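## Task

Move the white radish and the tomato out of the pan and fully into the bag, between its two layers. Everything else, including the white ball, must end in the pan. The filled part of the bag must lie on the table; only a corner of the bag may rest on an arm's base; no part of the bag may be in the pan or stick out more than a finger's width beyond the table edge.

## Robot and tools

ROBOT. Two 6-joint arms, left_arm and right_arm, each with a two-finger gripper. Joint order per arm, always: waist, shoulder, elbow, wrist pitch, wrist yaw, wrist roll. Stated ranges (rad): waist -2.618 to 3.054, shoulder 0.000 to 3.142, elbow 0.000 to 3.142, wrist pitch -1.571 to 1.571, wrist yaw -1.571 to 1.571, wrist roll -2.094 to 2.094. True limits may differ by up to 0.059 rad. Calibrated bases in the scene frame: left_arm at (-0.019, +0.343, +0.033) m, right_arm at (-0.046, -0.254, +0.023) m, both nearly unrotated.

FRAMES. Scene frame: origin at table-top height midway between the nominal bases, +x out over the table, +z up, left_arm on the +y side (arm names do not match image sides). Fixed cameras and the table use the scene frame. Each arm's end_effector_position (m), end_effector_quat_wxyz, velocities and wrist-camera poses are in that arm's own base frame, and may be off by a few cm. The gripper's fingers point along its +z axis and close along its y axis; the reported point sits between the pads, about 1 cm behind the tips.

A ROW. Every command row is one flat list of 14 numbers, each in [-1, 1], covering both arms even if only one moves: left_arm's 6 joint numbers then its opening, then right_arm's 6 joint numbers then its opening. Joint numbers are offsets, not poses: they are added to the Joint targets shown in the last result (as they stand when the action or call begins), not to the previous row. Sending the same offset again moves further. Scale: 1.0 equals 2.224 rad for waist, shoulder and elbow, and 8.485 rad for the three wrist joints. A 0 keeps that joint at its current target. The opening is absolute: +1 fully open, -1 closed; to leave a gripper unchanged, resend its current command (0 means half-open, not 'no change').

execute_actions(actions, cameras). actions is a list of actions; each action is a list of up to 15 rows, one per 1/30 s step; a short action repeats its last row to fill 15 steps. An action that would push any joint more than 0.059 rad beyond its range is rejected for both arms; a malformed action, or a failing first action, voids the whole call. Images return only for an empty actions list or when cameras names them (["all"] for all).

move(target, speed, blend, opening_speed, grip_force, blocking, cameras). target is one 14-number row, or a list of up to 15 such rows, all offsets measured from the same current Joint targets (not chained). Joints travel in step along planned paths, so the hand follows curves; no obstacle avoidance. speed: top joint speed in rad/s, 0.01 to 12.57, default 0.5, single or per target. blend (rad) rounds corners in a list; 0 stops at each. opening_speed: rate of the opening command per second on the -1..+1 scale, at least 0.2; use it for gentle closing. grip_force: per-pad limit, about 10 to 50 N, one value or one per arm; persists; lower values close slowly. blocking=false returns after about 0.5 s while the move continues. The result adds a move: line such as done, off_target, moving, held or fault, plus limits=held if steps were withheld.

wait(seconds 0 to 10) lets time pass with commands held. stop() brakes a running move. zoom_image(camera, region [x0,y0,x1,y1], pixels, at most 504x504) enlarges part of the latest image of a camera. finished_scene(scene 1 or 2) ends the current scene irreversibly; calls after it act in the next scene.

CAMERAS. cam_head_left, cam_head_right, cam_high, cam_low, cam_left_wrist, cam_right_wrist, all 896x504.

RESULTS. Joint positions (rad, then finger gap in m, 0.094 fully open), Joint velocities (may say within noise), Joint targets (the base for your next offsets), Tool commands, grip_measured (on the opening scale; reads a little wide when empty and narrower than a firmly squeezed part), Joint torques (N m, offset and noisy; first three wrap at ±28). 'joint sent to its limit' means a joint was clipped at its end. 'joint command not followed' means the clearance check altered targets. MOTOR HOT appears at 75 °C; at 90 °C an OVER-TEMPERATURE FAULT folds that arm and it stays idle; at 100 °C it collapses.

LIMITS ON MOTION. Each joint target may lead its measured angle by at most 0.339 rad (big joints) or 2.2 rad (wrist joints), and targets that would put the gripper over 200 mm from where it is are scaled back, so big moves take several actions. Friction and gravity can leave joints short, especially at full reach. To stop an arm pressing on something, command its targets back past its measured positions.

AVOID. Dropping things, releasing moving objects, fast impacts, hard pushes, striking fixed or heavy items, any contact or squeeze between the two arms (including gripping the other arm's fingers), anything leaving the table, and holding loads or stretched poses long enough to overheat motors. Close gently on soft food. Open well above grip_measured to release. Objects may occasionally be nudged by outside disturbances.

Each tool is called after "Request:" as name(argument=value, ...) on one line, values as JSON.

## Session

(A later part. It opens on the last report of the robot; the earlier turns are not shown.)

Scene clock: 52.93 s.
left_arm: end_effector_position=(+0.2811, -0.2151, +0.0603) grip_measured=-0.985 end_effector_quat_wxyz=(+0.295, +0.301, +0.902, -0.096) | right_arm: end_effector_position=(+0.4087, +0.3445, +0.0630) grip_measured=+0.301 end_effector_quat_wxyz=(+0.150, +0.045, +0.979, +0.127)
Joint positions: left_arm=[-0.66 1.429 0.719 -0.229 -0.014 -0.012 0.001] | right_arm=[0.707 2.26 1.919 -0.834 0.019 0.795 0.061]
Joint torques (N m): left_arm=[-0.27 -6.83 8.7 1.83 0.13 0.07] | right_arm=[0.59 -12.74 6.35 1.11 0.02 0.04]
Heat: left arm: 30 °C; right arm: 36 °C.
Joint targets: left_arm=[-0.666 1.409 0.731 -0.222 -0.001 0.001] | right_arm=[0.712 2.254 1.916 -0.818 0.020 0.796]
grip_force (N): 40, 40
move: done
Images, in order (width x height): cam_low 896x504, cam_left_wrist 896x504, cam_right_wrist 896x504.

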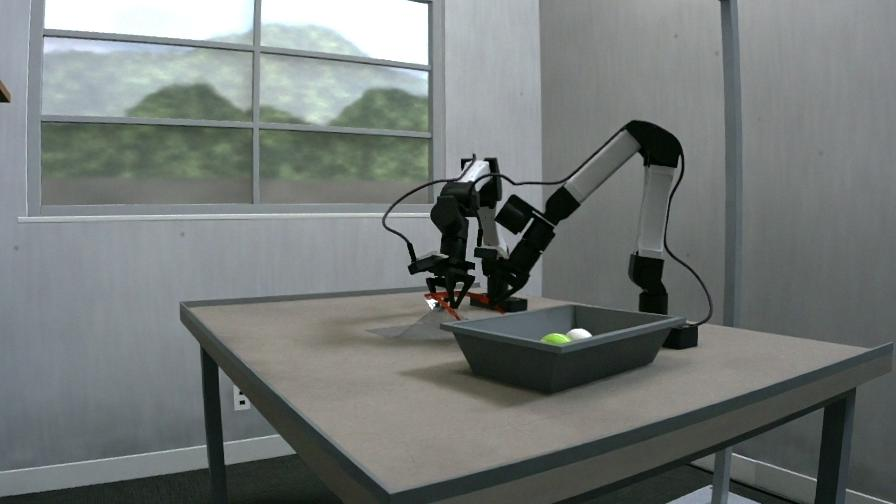

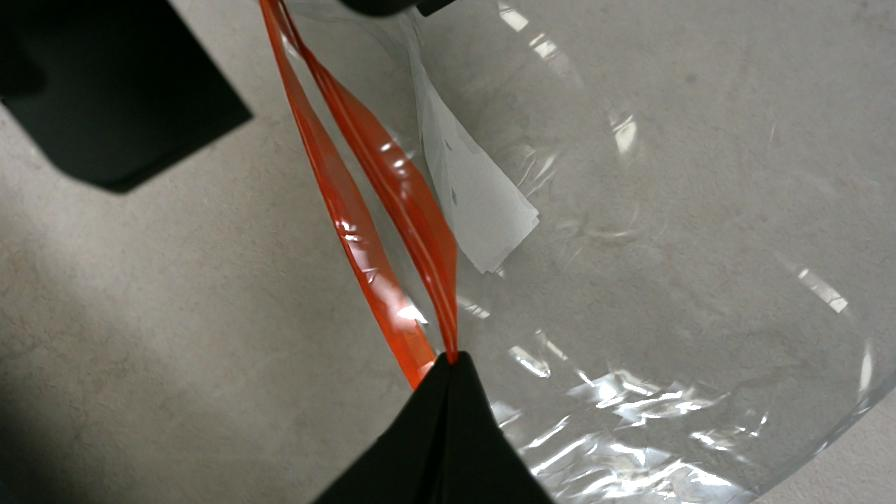

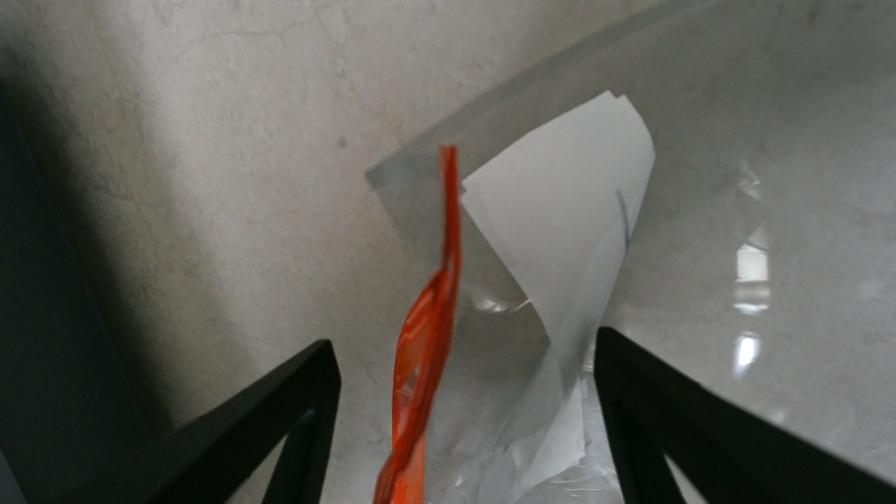

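Request:
move(target=[[0,0,0,0,0,0,-1,0.006,0,0.028,-0.0072,0,0,0.3],[0,0,0,0,0,0,-1,0.006,0,0.028,-0.0072,0,0,-1]], speed=0.2, opening_speed=0.6, cameras=["cam_left_wrist","cam_low","cam_right_wrist"])

Request:
zoom_image(camera="cam_low", region=[400, 220, 560, 340])

Request:
zoom_image(camera="cam_right_wrist", region=[200, 100, 650, 504])

Request:
zoom_image(camera="cam_left_wrist", region=[200, 0, 600, 400])

Scene clock: 57.07 s.
left_arm: end_effector_position=(+0.2813, -0.2152, +0.0604) grip_measured=-0.985 end_effector_quat_wxyz=(+0.296, +0.301, +0.902, -0.096) | right_arm: end_effector_position=(+0.4020, +0.3489, +0.0697) grip_measured=-0.989 end_effector_quat_wxyz=(+0.145, +0.038, +0.981, +0.124)
Joint positions: left_arm=[-0.66 1.429 0.719 -0.228 -0.014 -0.012 0.001] | right_arm=[0.721 2.26 1.951 -0.878 0.019 0.795 0.001]
Joint torques (N m): left_arm=[-0.24 -6.82 8.69 1.81 0.13 0.07] | right_arm=[0.5 -12.72 9.28 0.92 0.02 0.04]
Heat: left arm: 31 °C; right arm: 38 °C.
Joint targets: left_arm=[-0.666 1.409 0.731 -0.222 -0.001 0.000] | right_arm=[0.726 2.254 1.978 -0.879 0.020 0.796]
grip_force (N): 40, 40
move: done
Images, in order (width x height): cam_low 896x504, cam_left_wrist 896x504, cam_right_wrist 896x504.

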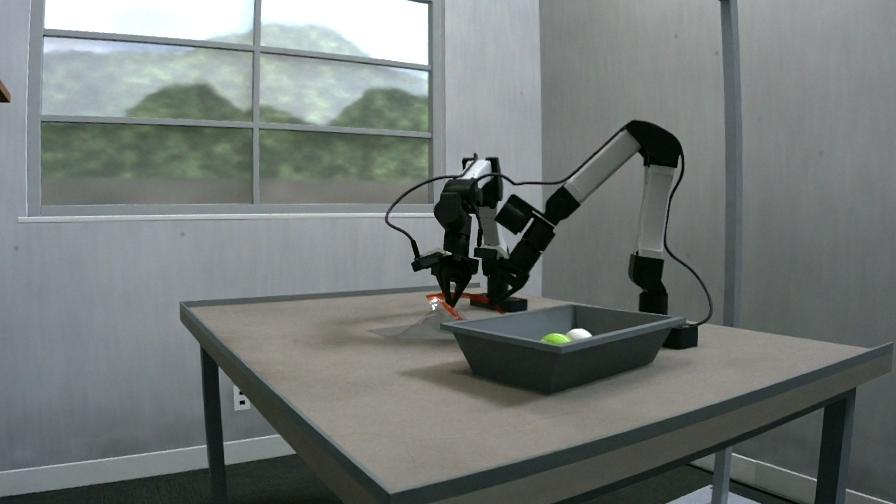

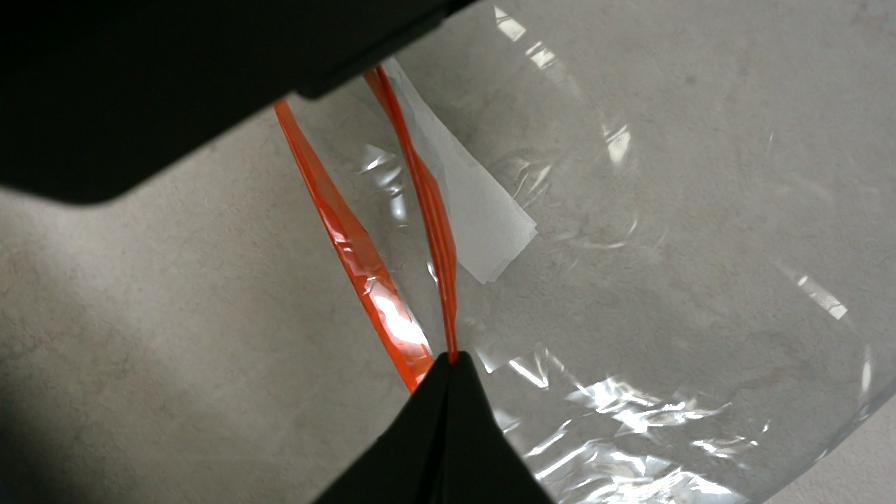

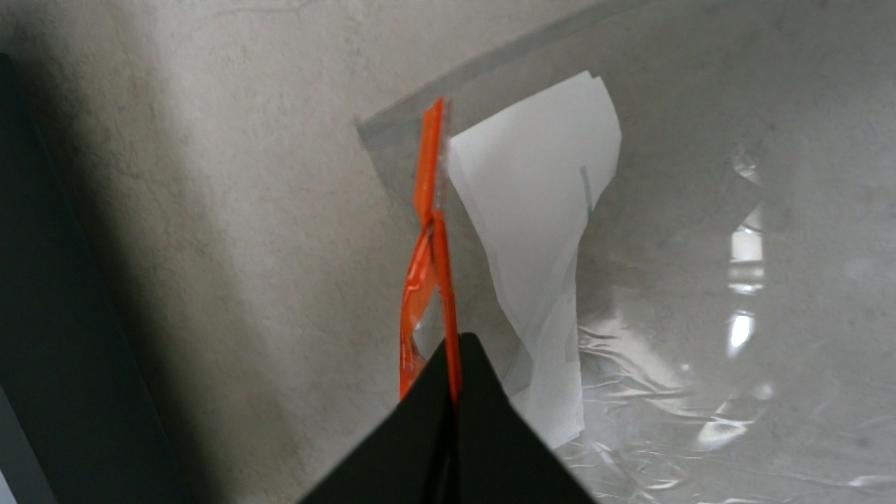

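Scaled by 3.150 from the camera's 896x504 image, which has a finer 1280x720 frame.

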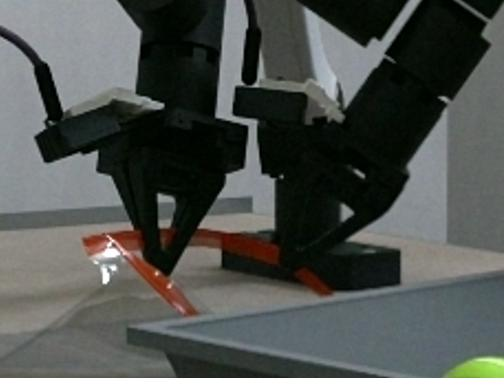

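Scaled by 1.120 from the camera's 896x504 image, which has a finer 1280x720 frame.

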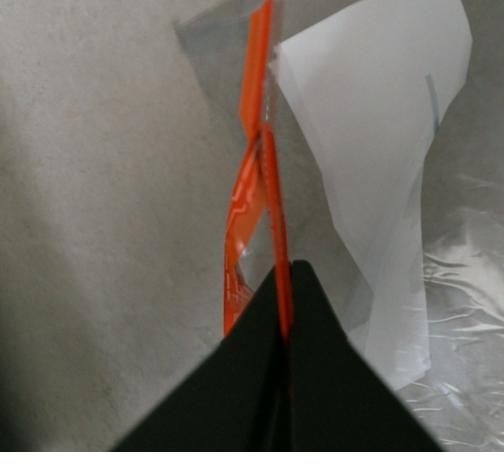

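Scaled by 1.260 from the camera's 896x504 image, which has a finer 1280x720 frame.

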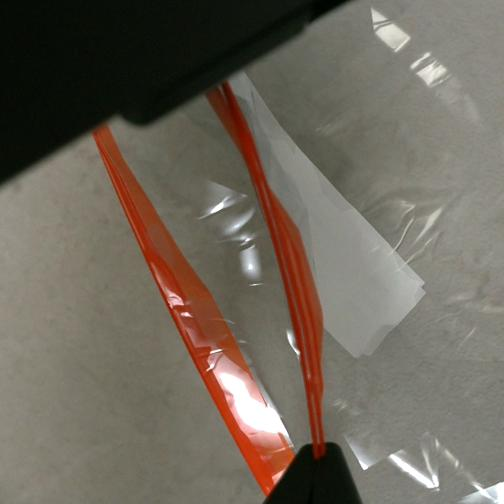

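Request:
move(target=[[0,0,0,0,0,0,0,0,0,0,0,0,0,-1],[0,-0.2,0,0,0,0,0,0,0,0,0,0,0,-1],[0.47,0.037,0.365,-0.1565,0,0.0212,1,0,0,0,0,0,0,-1]], speed=[0.3,0.4,1], cameras=["all"])

Request:
zoom_image(camera="cam_low", region=[400, 220, 560, 340])

Request:
zoom_image(camera="cam_head_left", region=[270, 200, 470, 370])

Scene clock: 62.30 s.
left_arm: end_effector_position=(+0.2385, +0.0954, +0.1998) grip_measured=+0.998 end_effector_quat_wxyz=(+0.036, -0.103, +0.994, +0.014) | right_arm: end_effector_position=(+0.4020, +0.3489, +0.0697) grip_measured=-0.989 end_effector_quat_wxyz=(+0.145, +0.038, +0.981, +0.124)
Joint positions: left_arm=[0.375 1.478 1.522 -1.538 -0.008 0.168 0.094] | right_arm=[0.721 2.26 1.951 -0.878 0.019 0.795 0.001]
Joint torques (N m): left_arm=[0.5 -4.15 8.87 0.45 0.09 0.07] | right_arm=[0.5 -12.71 9.28 0.92 0.03 0.04]
Heat: left arm: 31 °C; right arm: 40 °C.
Joint targets: left_arm=[0.379 1.492 1.543 -1.550 -0.001 0.181] | right_arm=[0.726 2.254 1.978 -0.879 0.020 0.796]
grip_force (N): 40, 40
move: done

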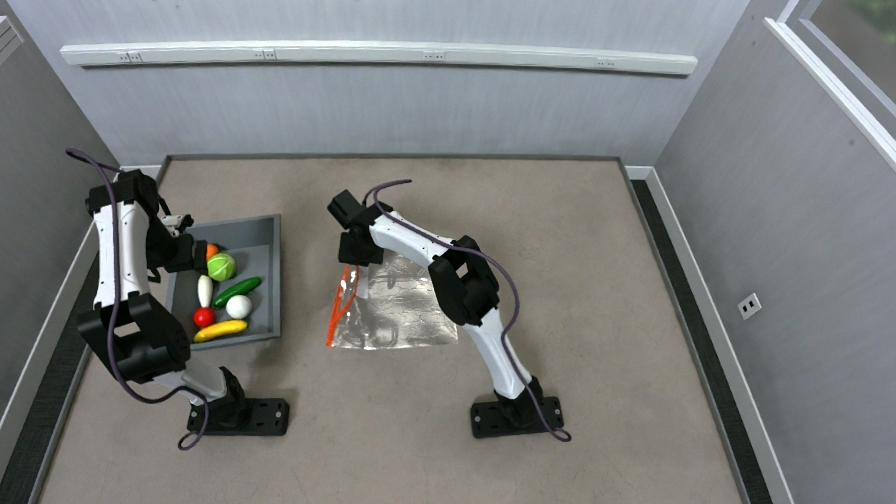

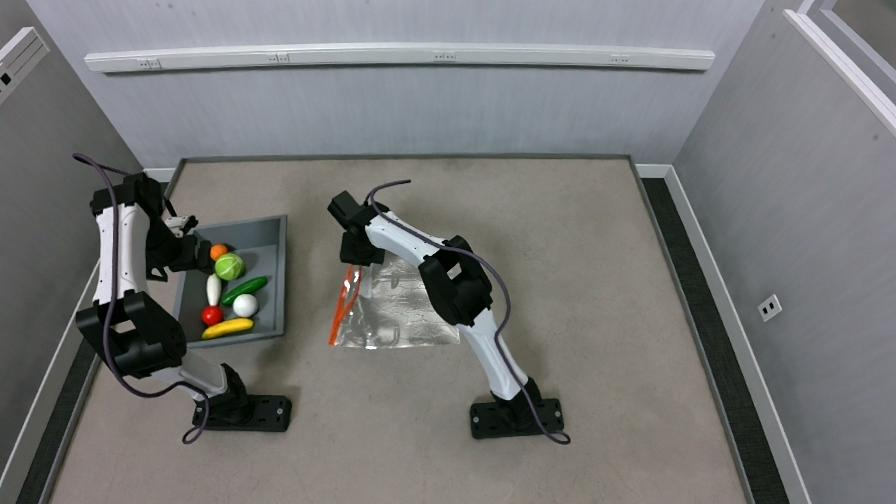

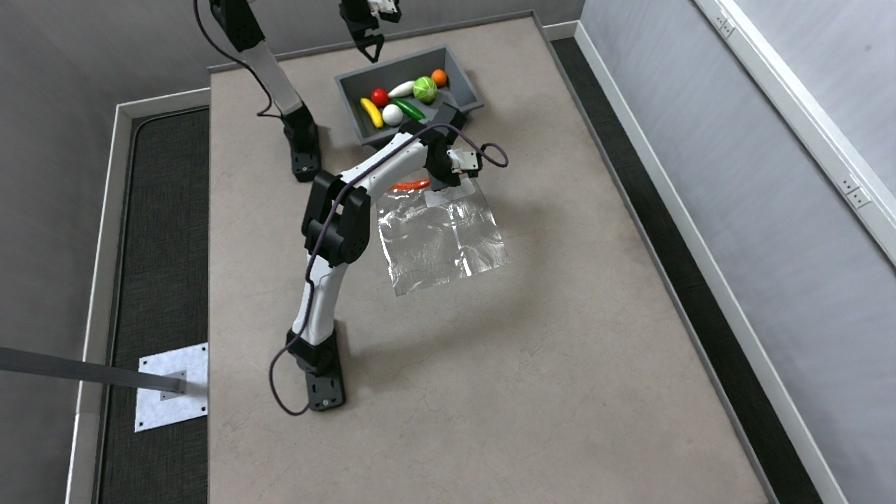

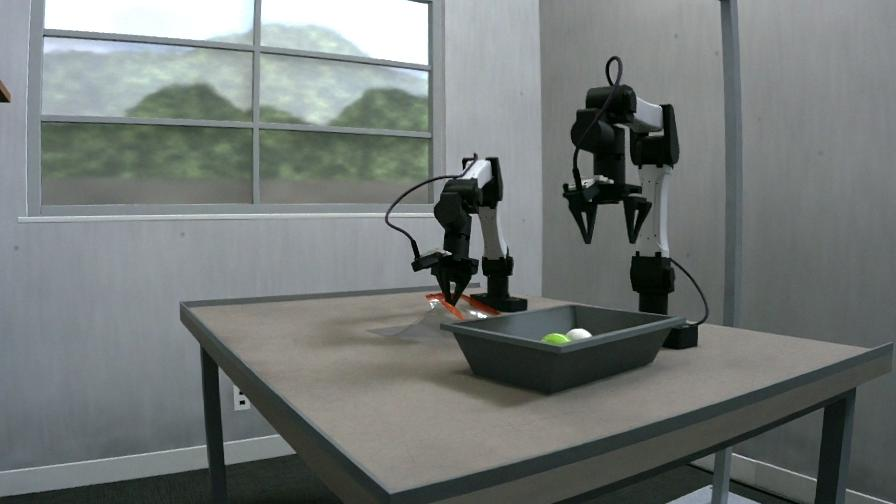

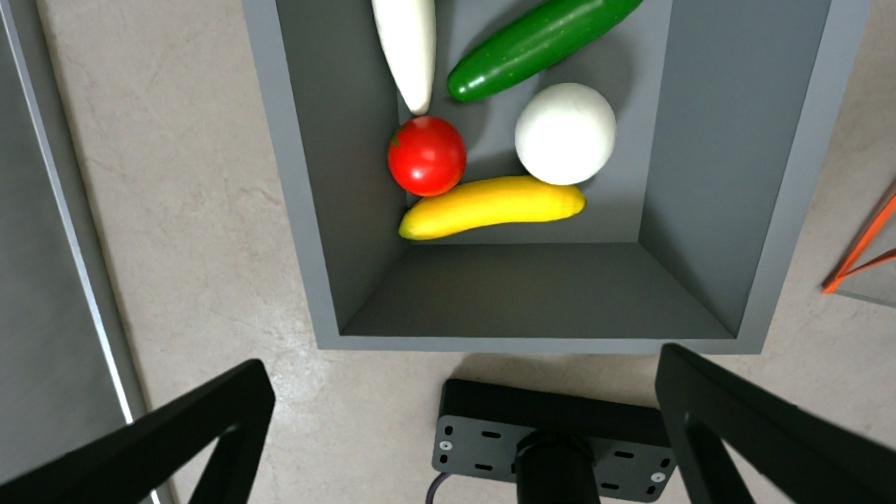

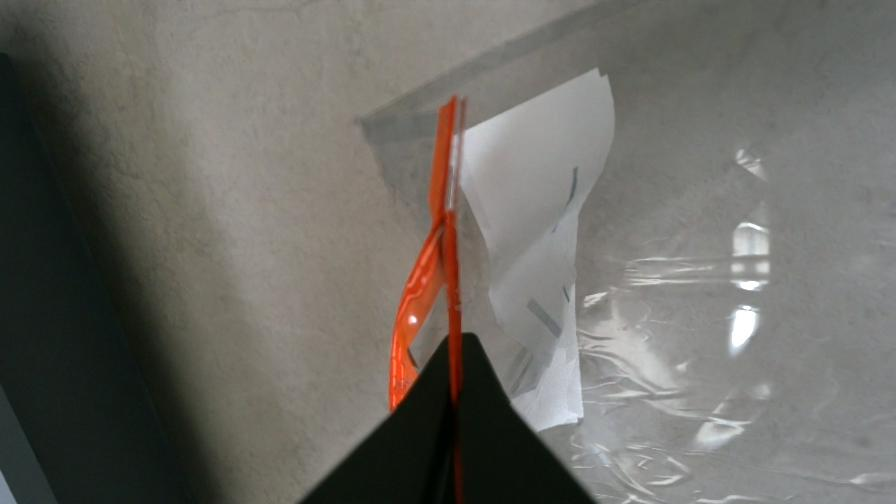

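Scaled by 3.150 from the camera's 896x504 image, which has a finer 1280x720 frame.

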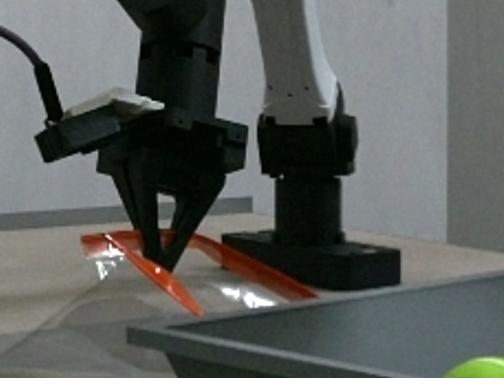

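Scaled by 2.520 from the camera's 896x504 image, which has a finer 1280x720 frame.

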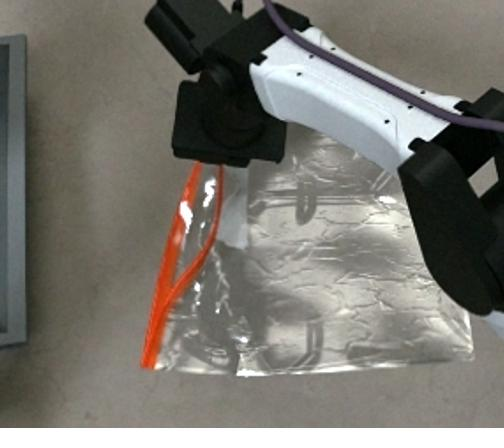

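Request:
move(target=[0.005,0.0202,-0.1974,0.0486,0,0,0.6,0,0,0,0,0,0,-1], speed=0.5, cameras=["cam_left_wrist"])

Scene clock: 65.57 s.
left_arm: end_effector_position=(+0.2396, +0.0980, +0.0855) grip_measured=+0.602 end_effector_quat_wxyz=(+0.003, -0.107, +0.994, +0.005) | right_arm: end_effector_position=(+0.4020, +0.3489, +0.0697) grip_measured=-0.989 end_effector_quat_wxyz=(+0.145, +0.038, +0.981, +0.124)
Joint positions: left_arm=[0.383 1.527 1.112 -1.148 -0.008 0.168 0.075] | right_arm=[0.721 2.26 1.951 -0.878 0.019 0.795 0.001]
Joint torques (N m): left_arm=[0.8 -4.93 6.08 0.54 0.09 0.07] | right_arm=[0.5 -12.72 9.29 0.91 0.02 0.04]
Heat: left arm: 31 °C; right arm: 41 °C.
Joint targets: left_arm=[0.390 1.536 1.104 -1.138 -0.001 0.180] | right_arm=[0.726 2.254 1.978 -0.879 0.020 0.796]
grip_force (N): 40, 40
move: done
Images, in order (width x height): cam_left_wrist 896x504.

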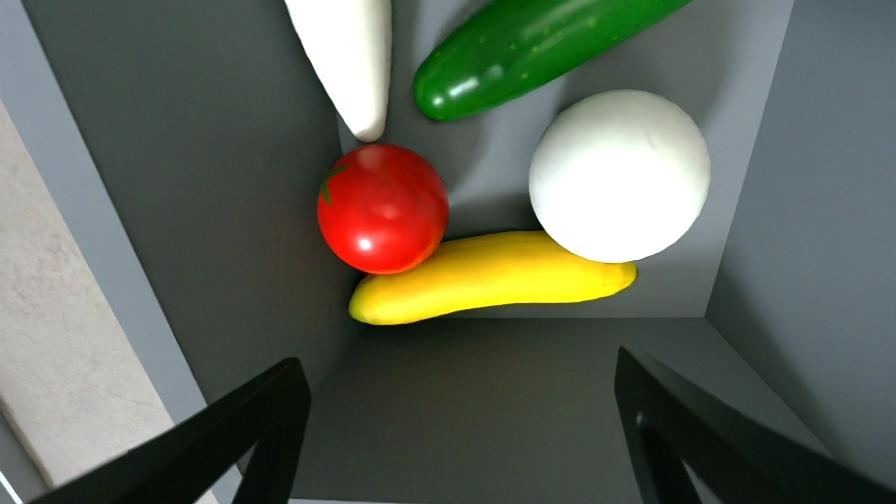

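Request:
move(target=[[0.0288,0,0,0,0,0.0075,0.28,0,0,0,0,0,0,-1],[0.0288,0.0619,-0.0976,0.0417,0,0.0075,0.28,0,0,0,0,0,0,-1]], speed=[0.3,0.12], cameras=["cam_left_wrist"])

Scene clock: 70.83 s.
left_arm: end_effector_position=(+0.2375, +0.1189, +0.0027) grip_measured=+0.282 end_effector_quat_wxyz=(+0.004, -0.110, +0.994, +0.010) | right_arm: end_effector_position=(+0.4020, +0.3489, +0.0697) grip_measured=-0.989 end_effector_quat_wxyz=(+0.145, +0.038, +0.981, +0.124)
Joint positions: left_arm=[0.453 1.659 0.897 -0.794 -0.017 0.232 0.06] | right_arm=[0.721 2.26 1.951 -0.878 0.019 0.795 0.001]
Joint torques (N m): left_arm=[0.32 -5.01 5.12 0.56 0.16 0.08] | right_arm=[0.51 -12.71 9.29 0.92 0.02 0.04]
Heat: left arm: 31 °C; right arm: 43 °C.
Joint targets: left_arm=[0.454 1.674 0.887 -0.784 -0.001 0.244] | right_arm=[0.726 2.254 1.978 -0.879 0.020 0.796]
grip_force (N): 40, 40
move: done
Images, in order (width x height): cam_left_wrist 896x504.

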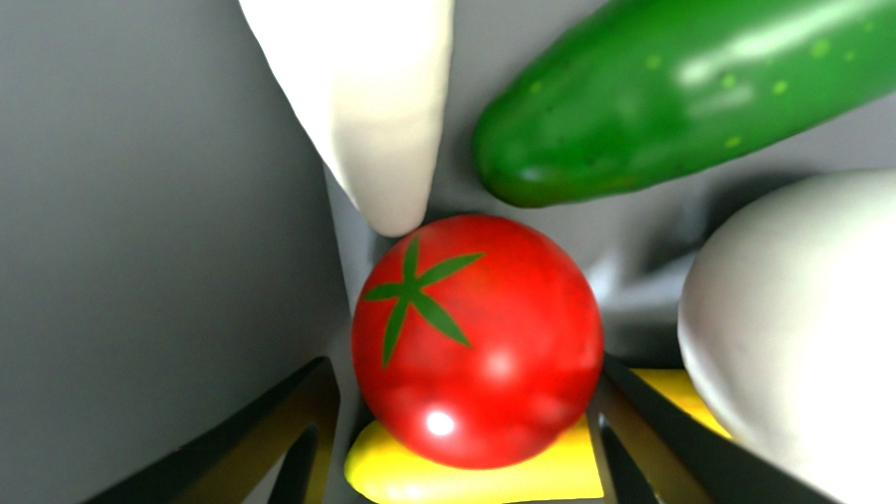

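Request:
move(target=[[0,0,0,0,0,0,-0.6,0,0,0,0,0,0,-1]], opening_speed=0.4, grip_force=[12,40], cameras=["cam_left_wrist"])

Scene clock: 81.10 s.
left_arm: end_effector_position=(+0.2377, +0.1189, +0.0027) grip_measured=-0.027 end_effector_quat_wxyz=(+0.004, -0.110, +0.994, +0.010) | right_arm: end_effector_position=(+0.4020, +0.3489, +0.0697) grip_measured=-0.989 end_effector_quat_wxyz=(+0.145, +0.038, +0.981, +0.124)
Joint positions: left_arm=[0.453 1.659 0.897 -0.794 -0.017 0.232 0.046] | right_arm=[0.721 2.26 1.951 -0.878 0.019 0.795 0.001]
Joint torques (N m): left_arm=[0.28 -5.09 5.09 0.55 0.16 0.07] | right_arm=[0.51 -12.72 9.29 0.91 0.02 0.04]
Heat: left arm: 31 °C; right arm: 46 °C.
Joint targets: left_arm=[0.454 1.674 0.887 -0.784 -0.001 0.244] | right_arm=[0.726 2.254 1.978 -0.879 0.020 0.796]
grip_force (N): 12, 40
move: done
Images, in order (width x height): cam_left_wrist 896x504.

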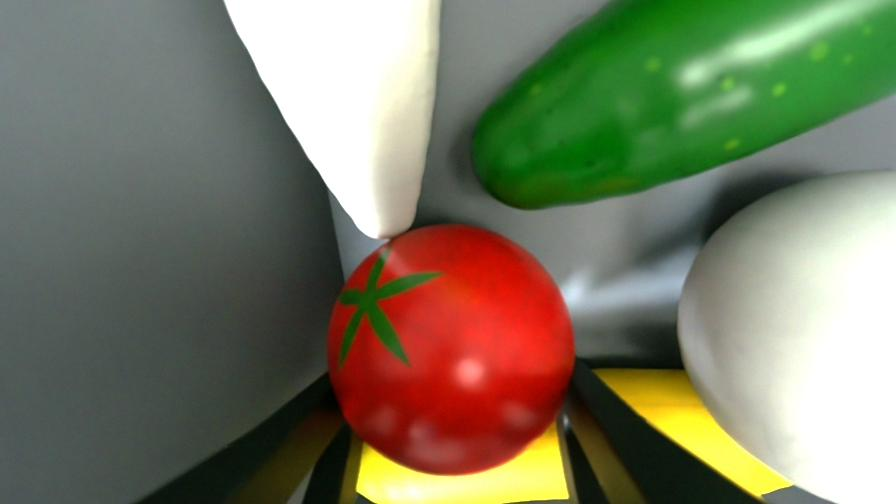

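Request:
move(target=[[0,-0.0306,0.254,-0.0746,0,0,-0.6,-0.0387,-0.0522,-0.0108,-0.0161,0,0,-1],[-0.4,0.05,0.447,-0.0871,0,-0.2645,-0.6,-0.0387,-0.0522,-0.0108,-0.0161,0,0,-1]], speed=[0.3,0.8], grip_force=[18,40], cameras=["all"])

Request:
zoom_image(camera="cam_head_left", region=[270, 200, 470, 370])

Request:
zoom_image(camera="cam_low", region=[360, 200, 560, 360])

Scene clock: 89.30 s.
left_arm: end_effector_position=(+0.3167, -0.1442, +0.2097) grip_measured=-0.050 end_effector_quat_wxyz=(-0.033, +0.699, -0.711, +0.070) | right_arm: end_effector_position=(+0.4038, +0.2997, +0.0899) grip_measured=-0.989 end_effector_quat_wxyz=(+0.123, +0.075, +0.985, +0.095)
Joint positions: left_arm=[-0.434 1.767 1.86 -1.51 -0.013 -1.987 0.045] | right_arm=[0.645 2.197 1.951 -1.014 0.019 0.795 0.001]
Joint torques (N m): left_arm=[0.1 -6.32 8.85 0.52 0.04 -0.16] | right_arm=[-0.5 -16.79 6.91 0.79 0.02 0.05]
Heat: left arm: 31 °C; right arm: 50 °C.
Joint targets: left_arm=[-0.435 1.785 1.881 -1.523 -0.001 -2.000] | right_arm=[0.640 2.138 1.954 -1.016 0.020 0.796]
grip_force (N): 18, 40
move: off_target (right_arm); right_arm: the shoulder is farthest, 0.059 rad from its target

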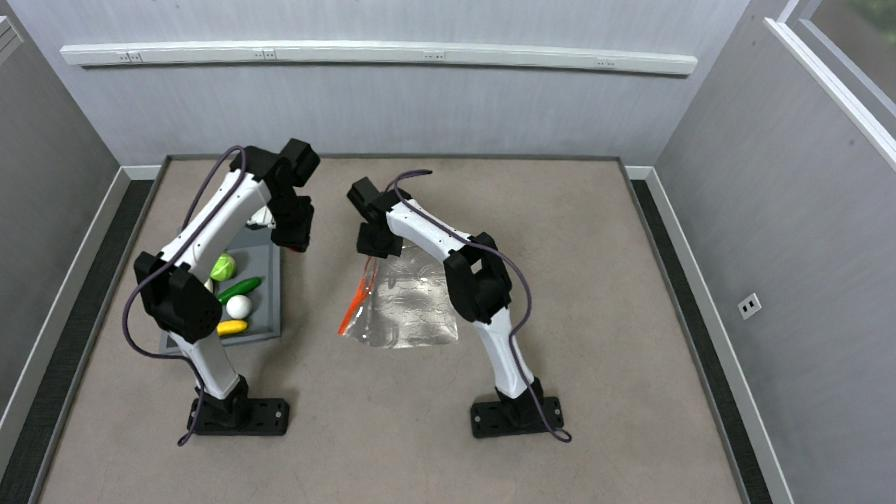

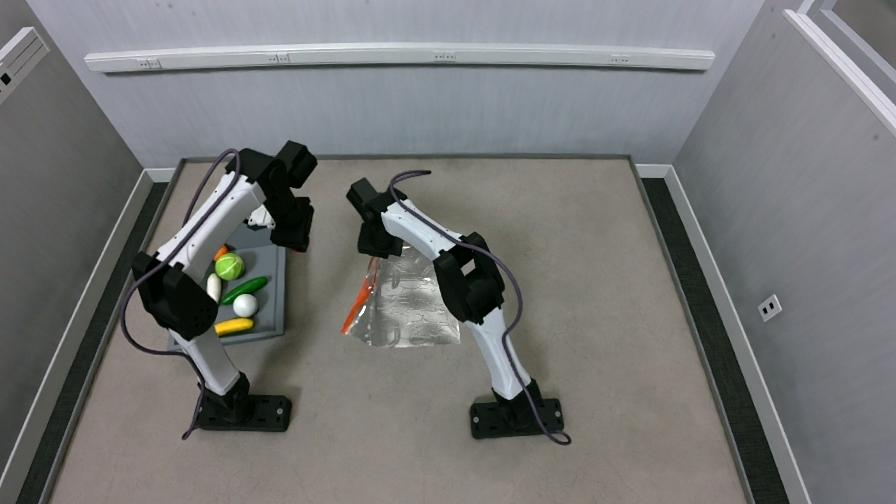

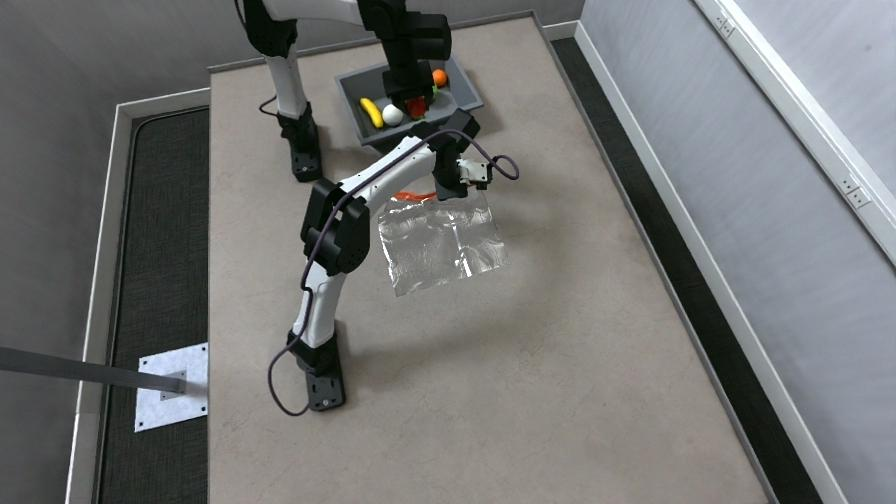

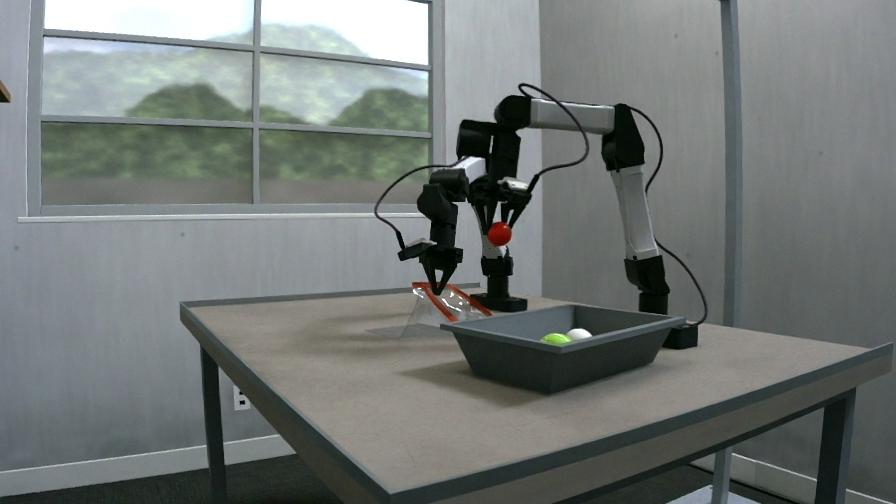

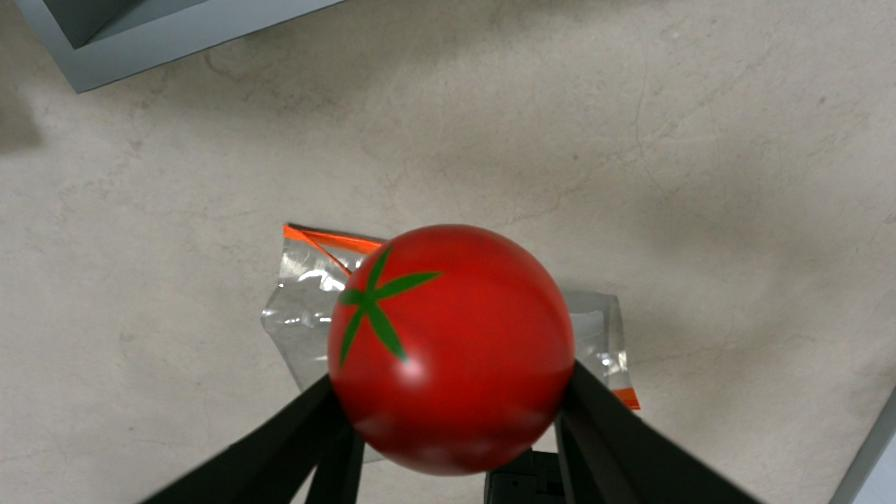

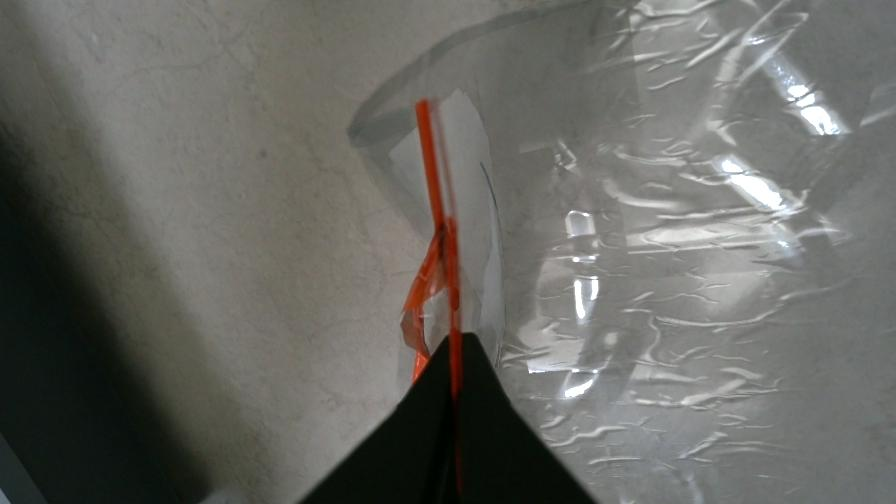

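Scaled by 2.520 from the camera's 896x504 image, which has a finer 1280x720 frame.

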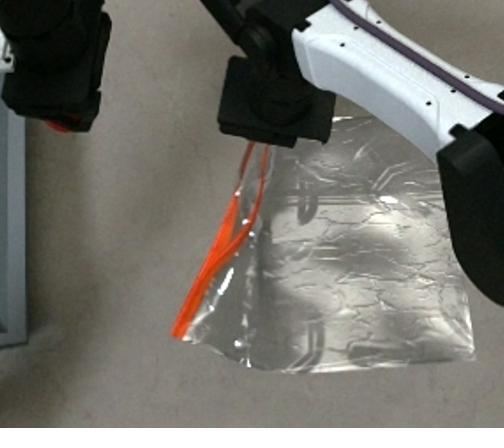

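Scaled by 2.520 from the camera's 896x504 image, which has a finer 1280x720 frame.

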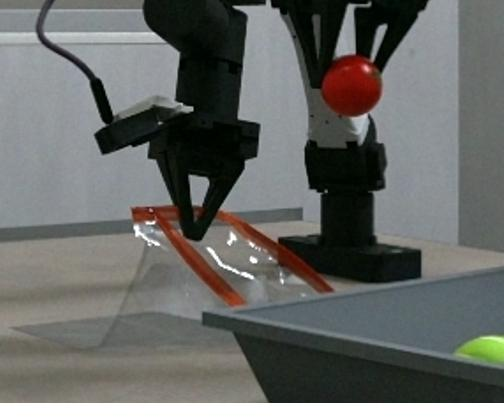

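Request:
move(target=[0,0,0,0,0,0,-0.6,0.0153,-0.0746,-0.2437,0.0443,0,0,-1], speed=0.3, cameras=["cam_head_left","cam_low","cam_right_wrist","cam_left_wrist"])

Request:
zoom_image(camera="cam_head_left", region=[270, 200, 470, 370])

Request:
zoom_image(camera="cam_low", region=[360, 200, 560, 360])

Scene clock: 92.77 s.
left_arm: end_effector_position=(+0.3167, -0.1442, +0.2097) grip_measured=-0.050 end_effector_quat_wxyz=(-0.033, +0.699, -0.711, +0.070) | right_arm: end_effector_position=(+0.3524, +0.2733, +0.0226) grip_measured=-0.989 end_effector_quat_wxyz=(+0.120, +0.064, +0.986, +0.094)
Joint positions: left_arm=[-0.434 1.767 1.86 -1.51 -0.013 -1.988 0.045] | right_arm=[0.667 2.027 1.416 -0.654 0.019 0.795 0.001]
Joint torques (N m): left_arm=[0.08 -6.37 8.84 0.5 0.04 -0.14] | right_arm=[0.65 -14.82 5.85 0.97 0.02 0.04]
Heat: left arm: 31 °C; right arm: 51 °C.
Joint targets: left_arm=[-0.435 1.785 1.881 -1.523 -0.001 -2.000] | right_arm=[0.674 1.972 1.413 -0.640 0.020 0.796]
grip_force (N): 18, 40
move: off_target (right_arm); right_arm: the shoulder is farthest, 0.055 rad from its target
Images, in order (width x height): cam_head_left 896x504, cam_low 896x504, cam_left_wrist 896x504, cam_right_wrist 896x504.

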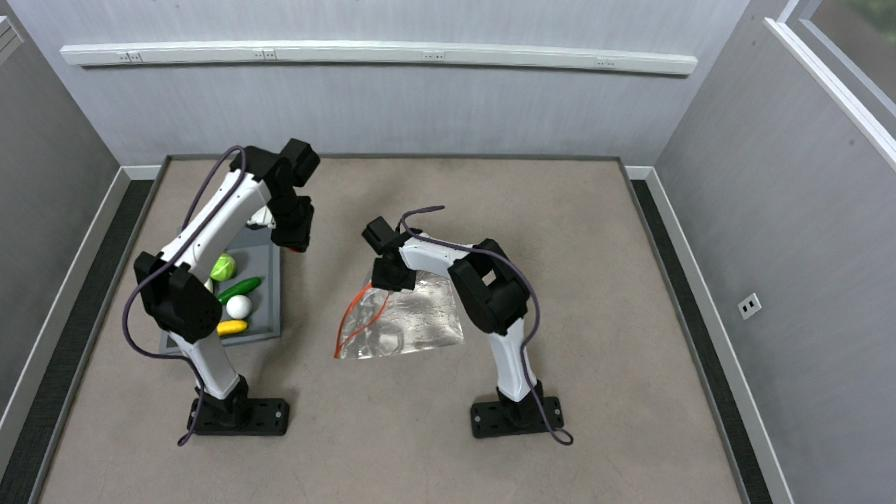

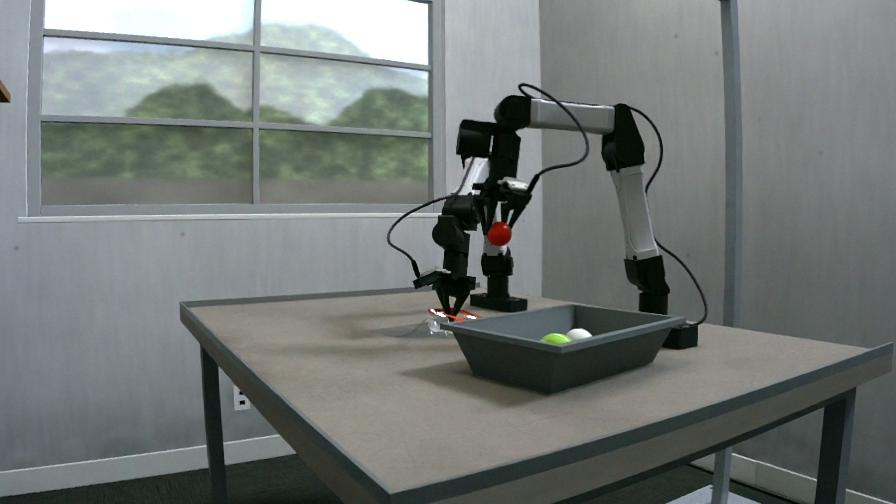

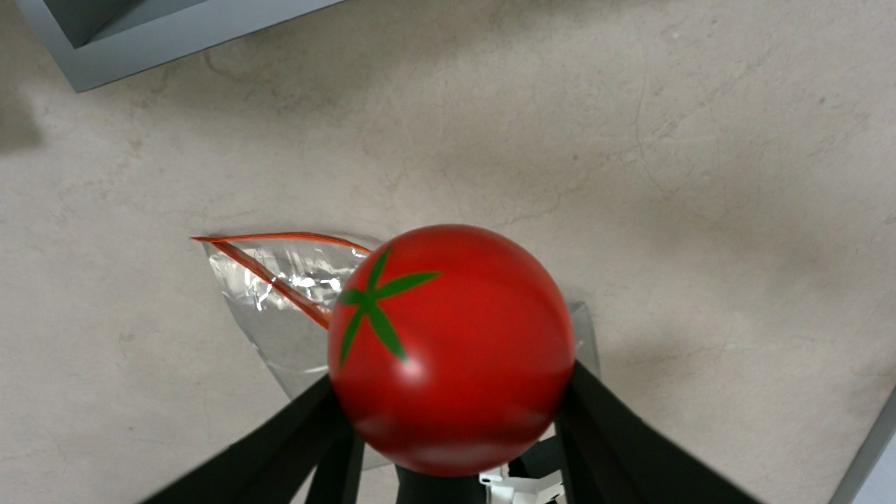

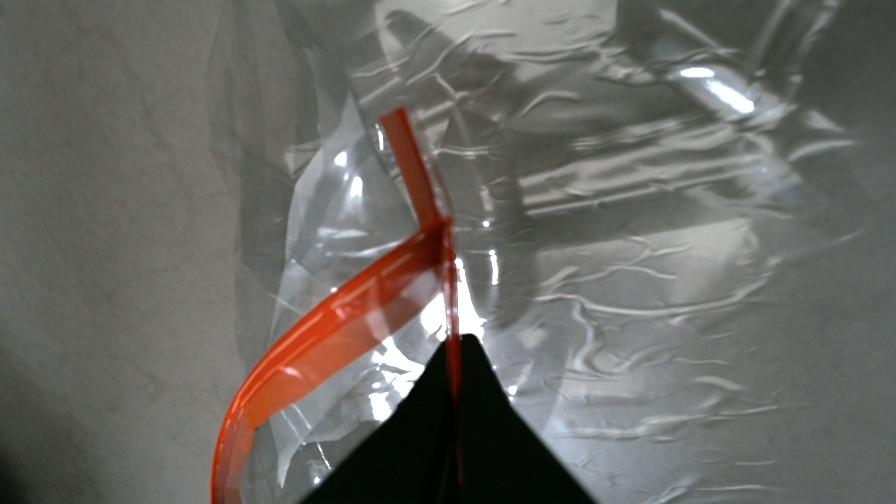

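Scaled by 2.520 from the camera's 896x504 image, which has a finer 1280x720 frame.

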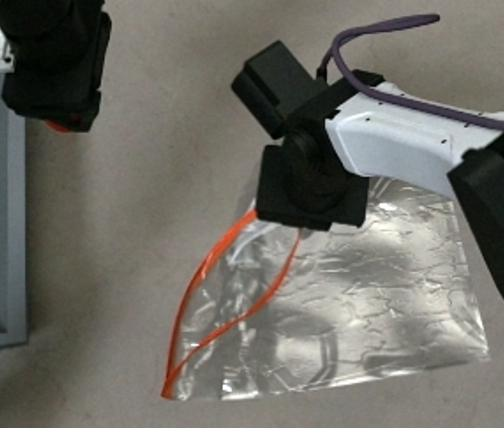

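Scaled by 2.520 from the camera's 896x504 image, which has a finer 1280x720 frame.

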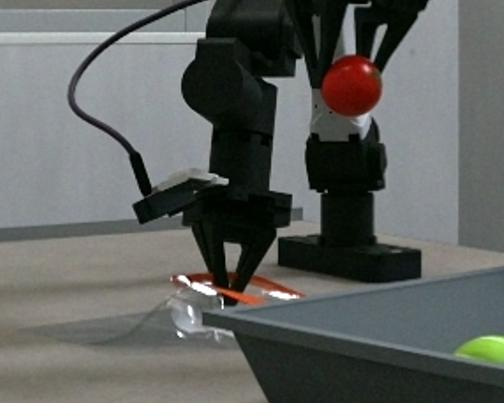

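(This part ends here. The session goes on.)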